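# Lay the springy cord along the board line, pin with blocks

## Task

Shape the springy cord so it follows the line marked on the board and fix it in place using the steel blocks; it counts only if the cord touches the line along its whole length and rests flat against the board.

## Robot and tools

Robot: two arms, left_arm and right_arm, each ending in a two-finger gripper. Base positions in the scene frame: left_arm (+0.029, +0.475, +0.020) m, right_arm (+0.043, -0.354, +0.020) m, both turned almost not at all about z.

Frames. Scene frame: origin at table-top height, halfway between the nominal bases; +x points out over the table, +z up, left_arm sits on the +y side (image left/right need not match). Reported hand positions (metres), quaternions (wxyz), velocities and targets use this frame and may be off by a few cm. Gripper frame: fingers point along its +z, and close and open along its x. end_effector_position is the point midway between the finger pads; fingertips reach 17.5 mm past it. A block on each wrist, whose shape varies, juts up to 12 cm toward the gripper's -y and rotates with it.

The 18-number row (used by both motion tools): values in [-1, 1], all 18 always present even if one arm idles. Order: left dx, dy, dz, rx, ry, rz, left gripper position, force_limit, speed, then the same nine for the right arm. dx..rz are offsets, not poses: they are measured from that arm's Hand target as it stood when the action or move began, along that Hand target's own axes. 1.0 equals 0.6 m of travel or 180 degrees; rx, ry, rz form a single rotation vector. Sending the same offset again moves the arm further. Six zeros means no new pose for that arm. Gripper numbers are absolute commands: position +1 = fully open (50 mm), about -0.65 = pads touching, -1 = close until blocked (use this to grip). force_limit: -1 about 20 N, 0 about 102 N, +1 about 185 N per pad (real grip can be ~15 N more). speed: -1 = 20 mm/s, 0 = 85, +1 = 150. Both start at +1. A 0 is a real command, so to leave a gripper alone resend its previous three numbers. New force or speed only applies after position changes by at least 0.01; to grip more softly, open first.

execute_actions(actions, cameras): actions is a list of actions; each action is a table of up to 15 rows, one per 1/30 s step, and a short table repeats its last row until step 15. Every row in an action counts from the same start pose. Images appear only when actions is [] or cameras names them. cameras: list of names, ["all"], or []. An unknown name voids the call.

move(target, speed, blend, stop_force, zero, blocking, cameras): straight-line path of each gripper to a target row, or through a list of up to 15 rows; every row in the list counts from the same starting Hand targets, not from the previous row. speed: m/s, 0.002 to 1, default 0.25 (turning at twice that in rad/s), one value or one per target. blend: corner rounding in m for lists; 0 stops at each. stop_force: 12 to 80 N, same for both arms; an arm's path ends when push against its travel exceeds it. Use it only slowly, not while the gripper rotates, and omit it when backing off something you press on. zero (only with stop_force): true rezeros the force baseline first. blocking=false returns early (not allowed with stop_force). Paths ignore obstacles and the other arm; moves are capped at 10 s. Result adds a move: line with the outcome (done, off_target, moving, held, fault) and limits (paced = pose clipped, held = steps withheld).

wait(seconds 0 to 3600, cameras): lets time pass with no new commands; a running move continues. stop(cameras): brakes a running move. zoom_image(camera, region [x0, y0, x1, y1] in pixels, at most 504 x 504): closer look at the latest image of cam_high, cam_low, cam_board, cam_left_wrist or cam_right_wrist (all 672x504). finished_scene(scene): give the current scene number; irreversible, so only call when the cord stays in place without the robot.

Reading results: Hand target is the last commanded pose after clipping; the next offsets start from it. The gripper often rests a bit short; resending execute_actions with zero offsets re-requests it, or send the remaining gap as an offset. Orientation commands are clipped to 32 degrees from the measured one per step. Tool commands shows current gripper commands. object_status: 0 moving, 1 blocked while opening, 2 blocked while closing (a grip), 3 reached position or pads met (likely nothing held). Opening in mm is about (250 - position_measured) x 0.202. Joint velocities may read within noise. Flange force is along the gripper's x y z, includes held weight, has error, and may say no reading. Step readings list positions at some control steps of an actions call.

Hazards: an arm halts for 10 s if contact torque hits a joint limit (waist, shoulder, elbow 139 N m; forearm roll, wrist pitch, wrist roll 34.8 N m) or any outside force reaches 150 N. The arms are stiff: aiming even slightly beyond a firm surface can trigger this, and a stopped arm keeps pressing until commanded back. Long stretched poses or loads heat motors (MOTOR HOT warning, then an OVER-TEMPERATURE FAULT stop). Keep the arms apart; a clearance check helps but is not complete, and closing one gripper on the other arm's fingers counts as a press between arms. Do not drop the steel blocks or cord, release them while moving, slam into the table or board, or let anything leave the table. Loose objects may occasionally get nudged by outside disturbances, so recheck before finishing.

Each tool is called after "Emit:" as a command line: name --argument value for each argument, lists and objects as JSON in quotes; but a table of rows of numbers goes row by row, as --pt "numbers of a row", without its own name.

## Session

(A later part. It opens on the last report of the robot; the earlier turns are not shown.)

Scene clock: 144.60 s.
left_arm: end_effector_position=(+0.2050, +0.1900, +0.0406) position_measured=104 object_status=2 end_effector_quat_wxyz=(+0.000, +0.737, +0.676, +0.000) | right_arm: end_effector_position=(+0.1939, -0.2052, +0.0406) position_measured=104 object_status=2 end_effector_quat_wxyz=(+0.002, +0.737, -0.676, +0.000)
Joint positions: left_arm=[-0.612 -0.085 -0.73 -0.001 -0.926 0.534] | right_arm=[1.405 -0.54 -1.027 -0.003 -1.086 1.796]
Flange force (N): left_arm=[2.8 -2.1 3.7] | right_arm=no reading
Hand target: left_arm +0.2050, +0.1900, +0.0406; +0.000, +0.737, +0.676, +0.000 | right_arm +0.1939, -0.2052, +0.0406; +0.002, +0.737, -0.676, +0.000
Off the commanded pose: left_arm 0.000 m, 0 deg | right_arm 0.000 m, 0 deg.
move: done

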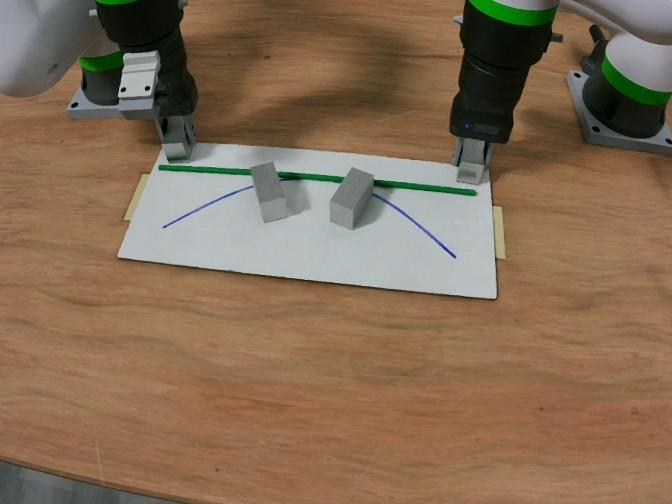

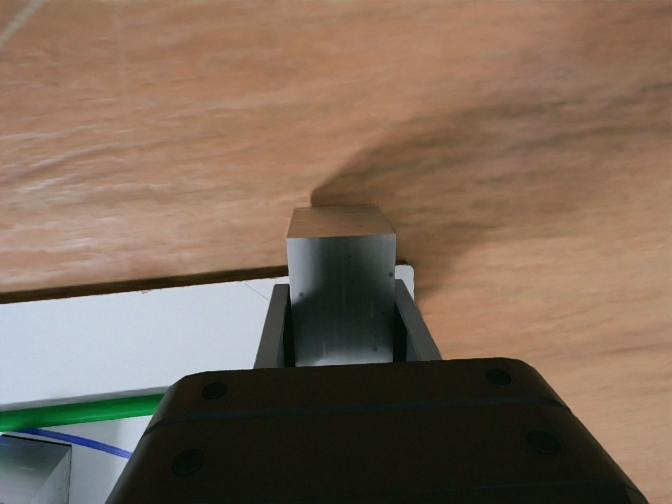

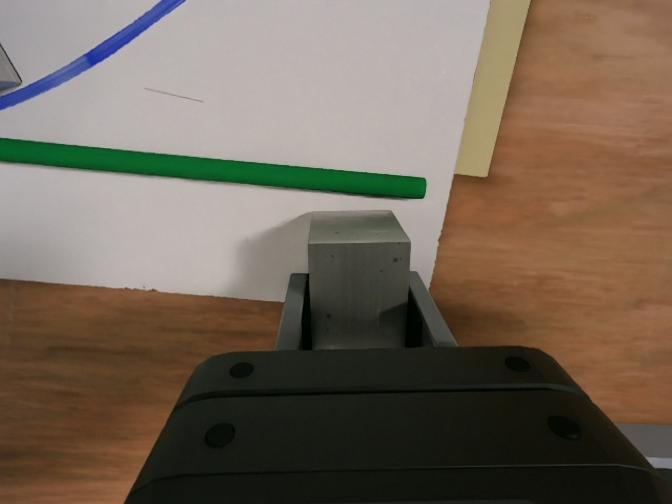

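Emit:
move --target '[0.0052,0.1594,0,0,0,0.172,-1,-0.8,-0.5,0.0153,-0.156,0,0,0,-0.167,-1,-0.8,-0.5]' --speed 0.06 --cameras '["cam_board","cam_left_wrist","cam_right_wrist","cam_low"]'

Emit:
zoom_image --camera "cam_board" --region '[310, 140, 490, 270]'

Emit:
zoom_image --camera "cam_board" --region '[140, 140, 320, 270]'

Scene clock: 156.17 s.
left_arm: end_effector_position=(+0.3006, +0.1848, +0.0407) position_measured=104 object_status=2 end_effector_quat_wxyz=(+0.000, +0.891, +0.455, +0.000) | right_arm: end_effector_position=(+0.2879, -0.2063, +0.0403) position_measured=104 object_status=2 end_effector_quat_wxyz=(+0.002, +0.887, -0.462, -0.001)
Joint positions: left_arm=[-0.479 0.078 -0.567 0 -0.925 -0.14] | right_arm=[0.984 -0.232 -0.85 -0.002 -0.956 2.741]
Flange force (N): left_arm=[-0.1 -1.9 5.4] | right_arm=[-1.6 8.9 3.6]
Hand target: left_arm +0.3006, +0.1848, +0.0407; +0.000, +0.891, +0.455, +0.000 | right_arm +0.2879, -0.2063, +0.0403; +0.002, +0.887, -0.462, -0.001
Off the commanded pose: left_arm 0.000 m, 0 deg | right_arm 0.000 m, 0 deg.
move: done
Images, in order (width x height): cam_low 672x504, cam_board 672x504, cam_left_wrist 672x504, cam_right_wrist 672x504.

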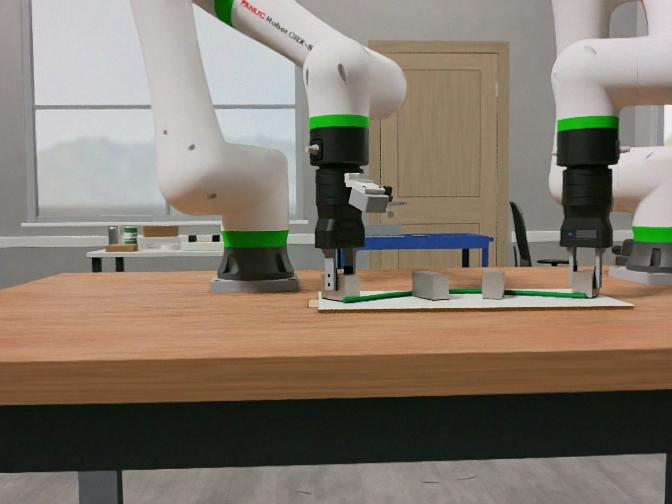

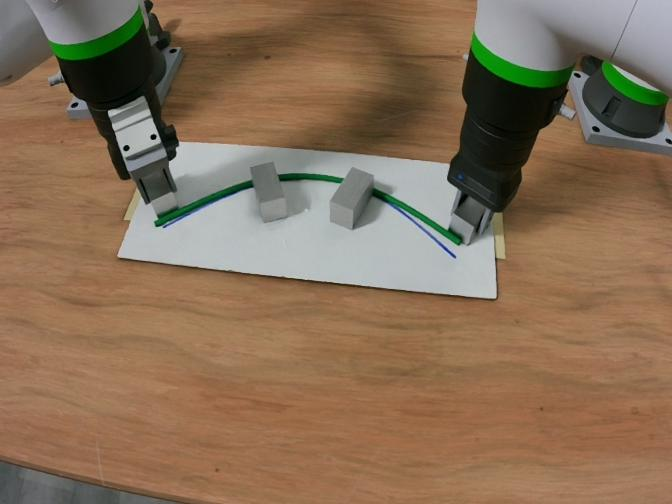

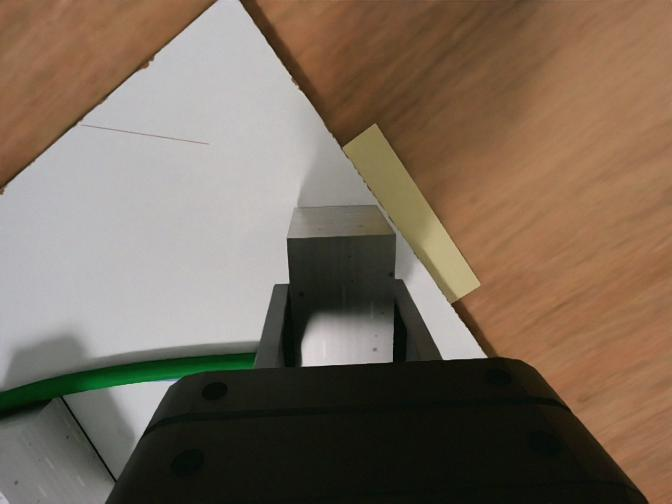

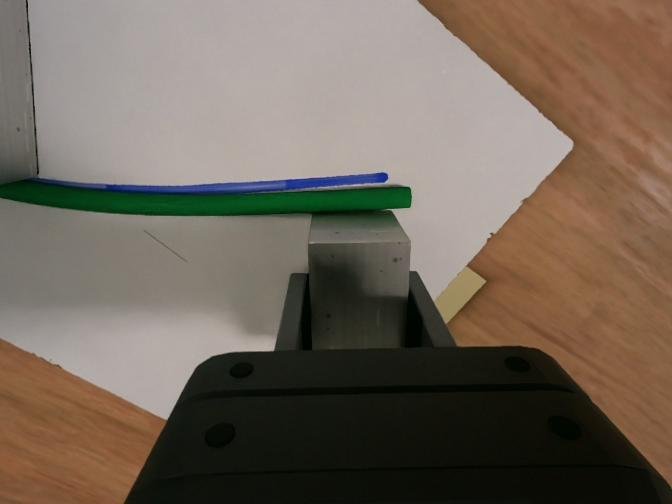

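Scaled by 2.800.

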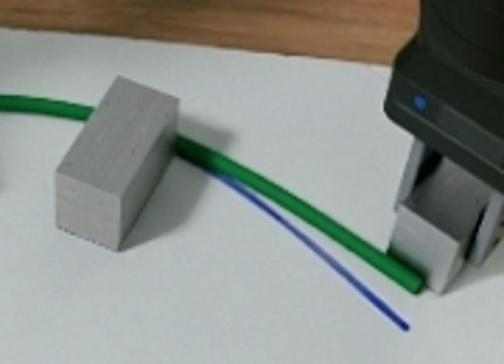

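Scaled by 2.800.

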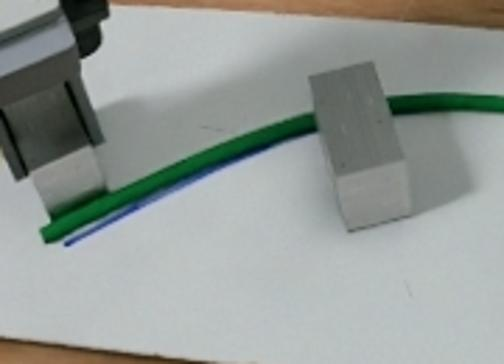

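Emit:
move --target '[0,0.0225,0,0,0,0.028,-1,-0.8,-0.5,0,-0.0083,0,0,0,-0.017,-1,-0.8,-0.5]' --speed 0.04 --cameras '["cam_board","cam_left_wrist","cam_right_wrist"]'

Emit:
zoom_image --camera "cam_board" --region '[310, 140, 490, 270]'

Emit:
zoom_image --camera "cam_board" --region '[140, 140, 320, 270]'

Scene clock: 166.20 s.
left_arm: end_effector_position=(+0.3115, +0.1769, +0.0407) position_measured=104 object_status=2 end_effector_quat_wxyz=(+0.000, +0.910, +0.415, +0.000) | right_arm: end_effector_position=(+0.2920, -0.2034, +0.0403) position_measured=104 object_status=2 end_effector_quat_wxyz=(+0.002, +0.899, -0.438, -0.001)
Joint positions: left_arm=[-0.483 0.11 -0.531 0 -0.929 -0.224] | right_arm=[0.976 -0.215 -0.837 -0.002 -0.952 2.801]
Flange force (N): left_arm=[0.1 -2.4 6.2] | right_arm=[-2.3 9.6 4.0]
Hand target: left_arm +0.3115, +0.1769, +0.0407; +0.000, +0.910, +0.415, +0.000 | right_arm +0.2920, -0.2034, +0.0403; +0.002, +0.899, -0.438, -0.001
Off the commanded pose: left_arm 0.000 m, 0 deg | right_arm 0.000 m, 0 deg.
move: done

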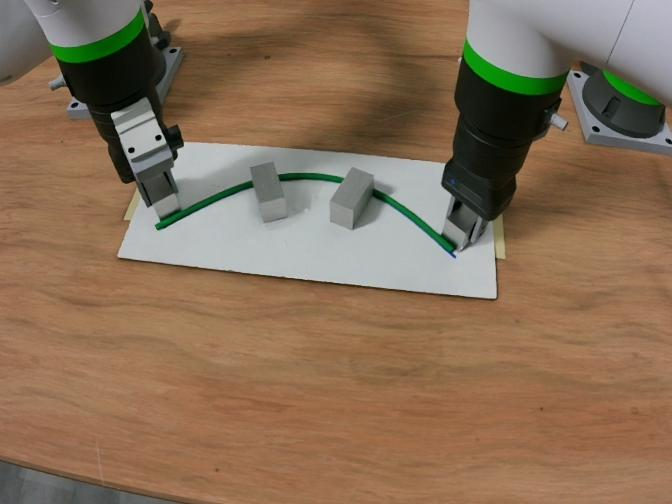

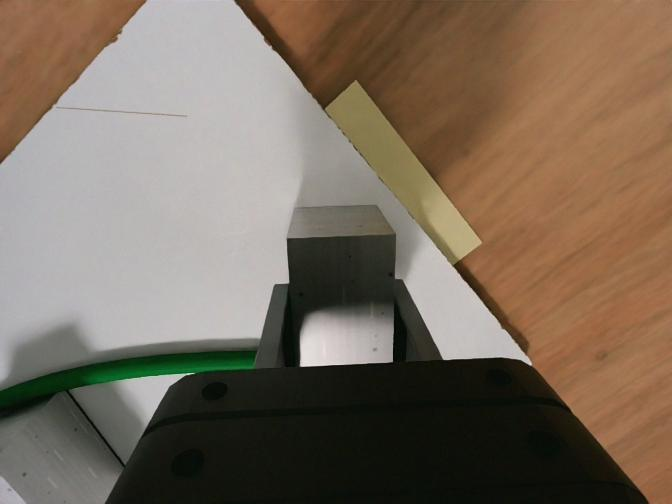

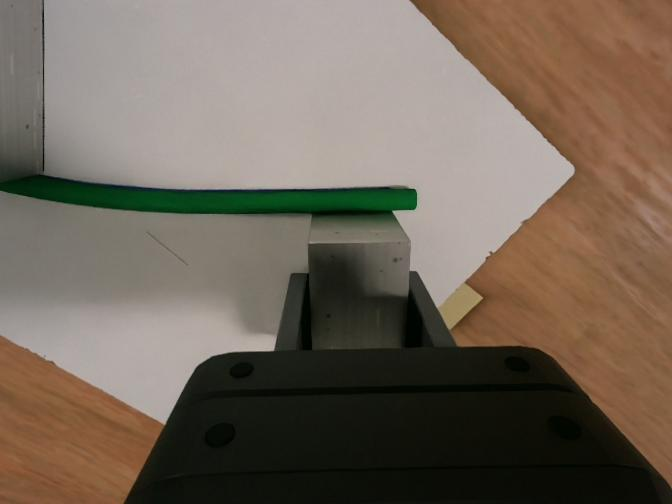

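Scaled by 2.800.

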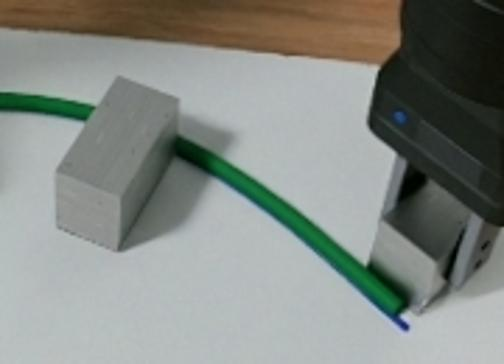

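Scaled by 2.800.

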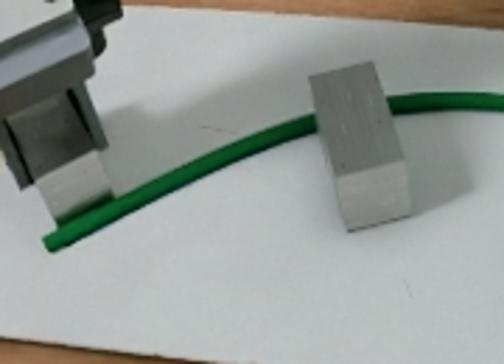

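Emit:
move --pt "0 0.0012 0 0 0 0 -1 -0.8 -0.5 0 -0.0037 0 0 0 0 -1 -0.8 -0.5" --pt "0 0.0012 0.0012 0 0 0 -1 -0.8 -0.5 0 -0.0037 0.0008 0 0 0 -1 -0.8 -0.5" --pt "0 0.0012 0.0012 0 0 0 1 -0.8 -1 0 -0.0037 0.0008 0 0 0 1 -0.8 -1" --pt "0 -0.02 -0.2 0 0 0 1 -0.8 -1 0 0.026 -0.2 0 0 0 1 -0.8 -1" --speed '[0.02,0.01,0.05,0.12]' --cameras '["cam_board","cam_left_wrist","cam_right_wrist"]'

Emit:
zoom_image --camera "cam_board" --region '[310, 140, 490, 270]'

Emit:
zoom_image --camera "cam_board" --region '[140, 140, 320, 270]'

Emit:
zoom_image --camera "cam_right_wrist" --region '[80, 60, 440, 260]'

Scene clock: 179.03 s.
left_arm: end_effector_position=(+0.3024, +0.1847, +0.1607) position_measured=3 object_status=3 end_effector_quat_wxyz=(+0.000, +0.910, +0.415, +0.000) | right_arm: end_effector_position=(+0.2801, -0.2128, +0.1603) position_measured=3 object_status=3 end_effector_quat_wxyz=(+0.002, +0.899, -0.438, -0.001)
Joint positions: left_arm=[-0.476 -0.073 -0.402 0 -1.242 -0.231] | right_arm=[0.997 -0.435 -0.674 -0.002 -1.335 2.78]
Flange force (N): left_arm=[0.5 -1.7 0.2] | right_arm=[-3.3 9.9 1.5]
Hand target: left_arm +0.3024, +0.1848, +0.1607; +0.000, +0.910, +0.415, +0.000 | right_arm +0.2801, -0.2128, +0.1603; +0.002, +0.899, -0.438, -0.001
Off the commanded pose: left_arm 0.000 m, 0 deg | right_arm 0.000 m, 0 deg.
move: done

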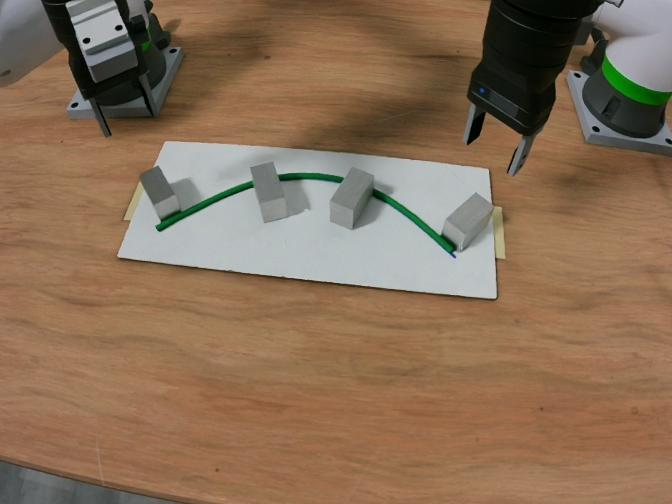

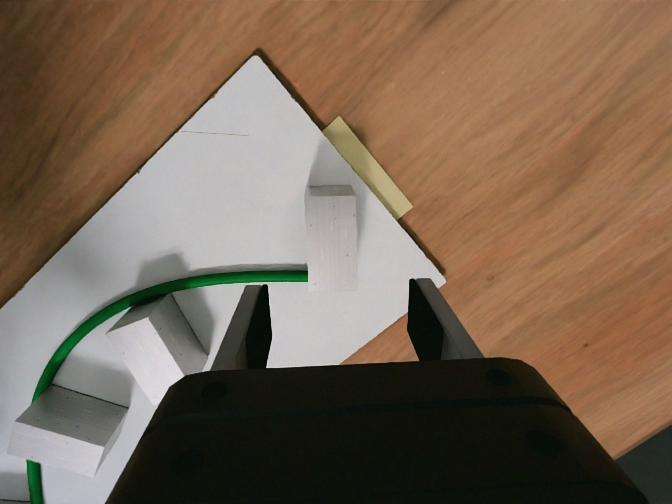

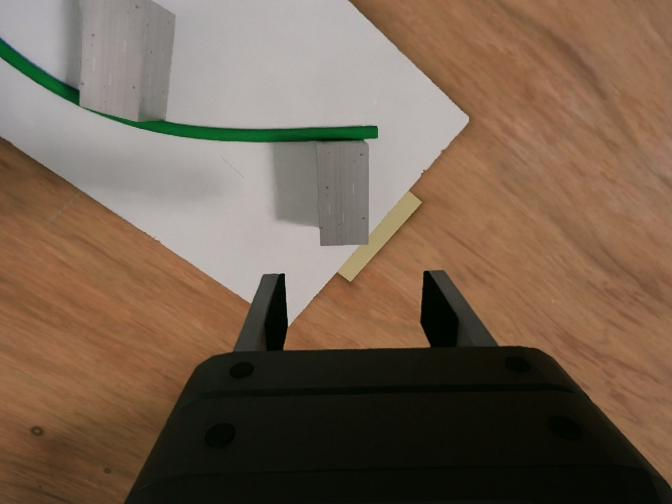

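Scaled by 2.800.

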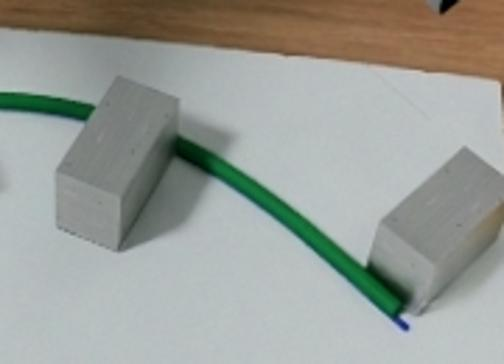

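Scaled by 2.800.

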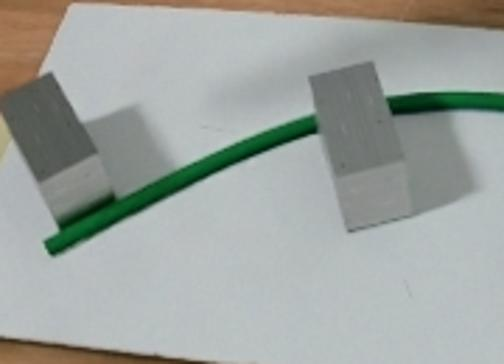

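Scaled by 1.400.

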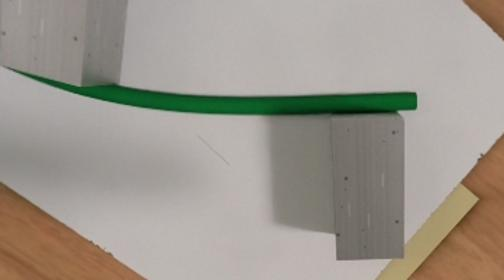

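Emit:
move --pt "0 0 0 0 0 0 1 -0.8 -1 0.0583 -0.0813 0 0 0 0 -1 -0.8 -0.5" --pt "0 0 0 0 0 0 1 -0.8 -1 0.0583 -0.0813 0.2228 0 0 0 -1 -0.8 -0.5" --speed '[0.15,0.08]' --cameras '["cam_right_wrist"]'

Scene clock: 185.27 s.
left_arm: end_effector_position=(+0.3024, +0.1848, +0.1607) position_measured=3 object_status=3 end_effector_quat_wxyz=(+0.000, +0.910, +0.415, +0.000) | right_arm: end_effector_position=(+0.3396, -0.2105, +0.0265) position_measured=252 object_status=3 end_effector_quat_wxyz=(+0.001, +0.899, -0.438, -0.001)
Joint positions: left_arm=[-0.476 -0.073 -0.402 0 -1.242 -0.231] | right_arm=[0.826 -0.068 -0.756 -0.001 -0.887 2.951]
Flange force (N): left_arm=[0.8 -1.8 0.3] | right_arm=[-4.7 7.1 -1.4]
Hand target: left_arm +0.3024, +0.1848, +0.1607; +0.000, +0.910, +0.415, +0.000 | right_arm +0.3397, -0.2105, +0.0265; +0.002, +0.899, -0.438, -0.001
Off the commanded pose: left_arm 0.000 m, 0 deg | right_arm 0.000 m, 0 deg.
move: done

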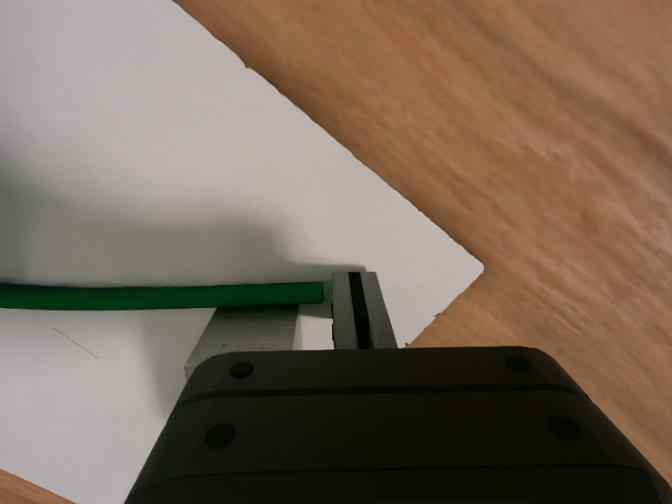

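Emit:
move --pt "0 0 0 0 0 0 1 -0.8 -1 0 -0.0142 0 0 0 0 -1 -0.8 -0.5" --pt "0 0 0 0 0 0 1 -0.8 -1 -0.0158 -0.0142 0 0 0 0 -1 -0.8 -0.5" --pt "0 0 0 0 0 0 1 -0.8 -1 0.005 -0.0142 0 0 0 0 -1 -0.8 -0.5" --pt "0 0 0 0 0 0 1 -0.8 -1 0.005 -0.0142 -0.2228 0 0 0 -1 -0.8 -0.5" --pt "0 0 0 0 0 0 1 -0.8 -1 -0.0583 0.0813 -0.2228 0 0 0 -1 -0.8 -0.5" --speed '[0.03,0.01,0.03,0.1,0.15]' --cameras '["cam_board","cam_right_wrist"]'

Emit:
zoom_image --camera "cam_board" --region '[360, 180, 500, 285]'

Emit:
zoom_image --camera "cam_board" --region '[130, 150, 330, 270]'

Emit:
zoom_image --camera "cam_right_wrist" --region '[80, 60, 440, 260]'

Scene clock: 196.90 s.
left_arm: end_effector_position=(+0.3024, +0.1848, +0.1607) position_measured=3 object_status=3 end_effector_quat_wxyz=(+0.000, +0.910, +0.415, +0.000) | right_arm: end_effector_position=(+0.2801, -0.2128, +0.1603) position_measured=252 object_status=3 end_effector_quat_wxyz=(+0.002, +0.899, -0.438, -0.001)
Joint positions: left_arm=[-0.476 -0.073 -0.402 0 -1.242 -0.231] | right_arm=[0.997 -0.435 -0.674 -0.002 -1.335 2.78]
Flange force (N): left_arm=[0.4 -1.6 0.0] | right_arm=[-0.5 6.5 1.8]
Hand target: left_arm +0.3024, +0.1848, +0.1607; +0.000, +0.910, +0.415, +0.000 | right_arm +0.2801, -0.2128, +0.1603; +0.002, +0.899, -0.438, -0.001
Off the commanded pose: left_arm 0.000 m, 0 deg | right_arm 0.000 m, 0 deg.
move: done

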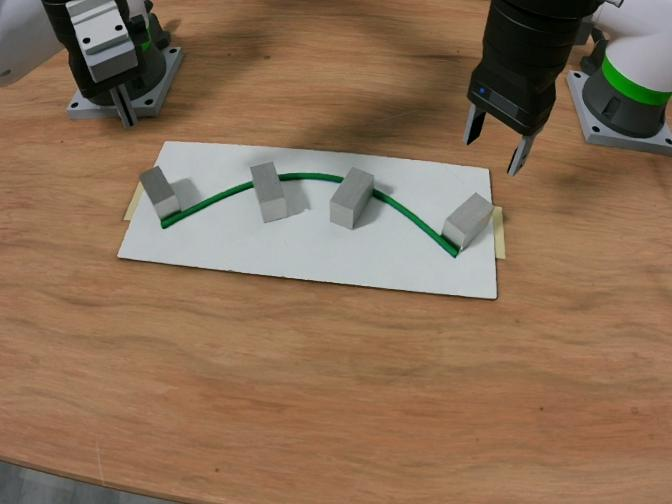

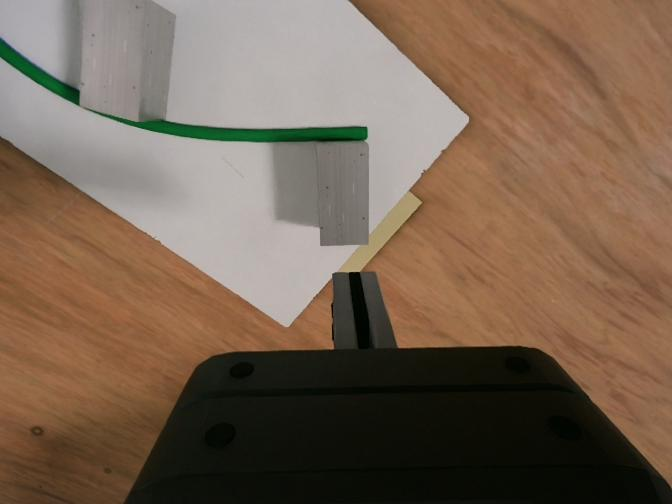

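Scaled by 3.600.

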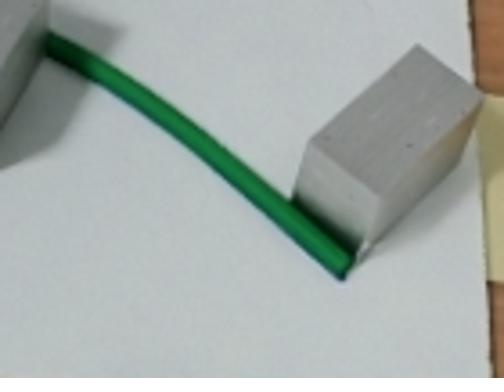

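Scaled by 2.520.

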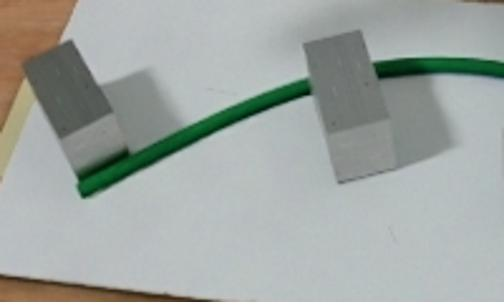

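Scaled by 1.400.

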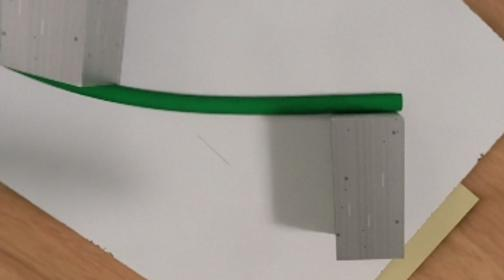

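Emit:
finished_scene --scene 2

The scene is finished: the task was done.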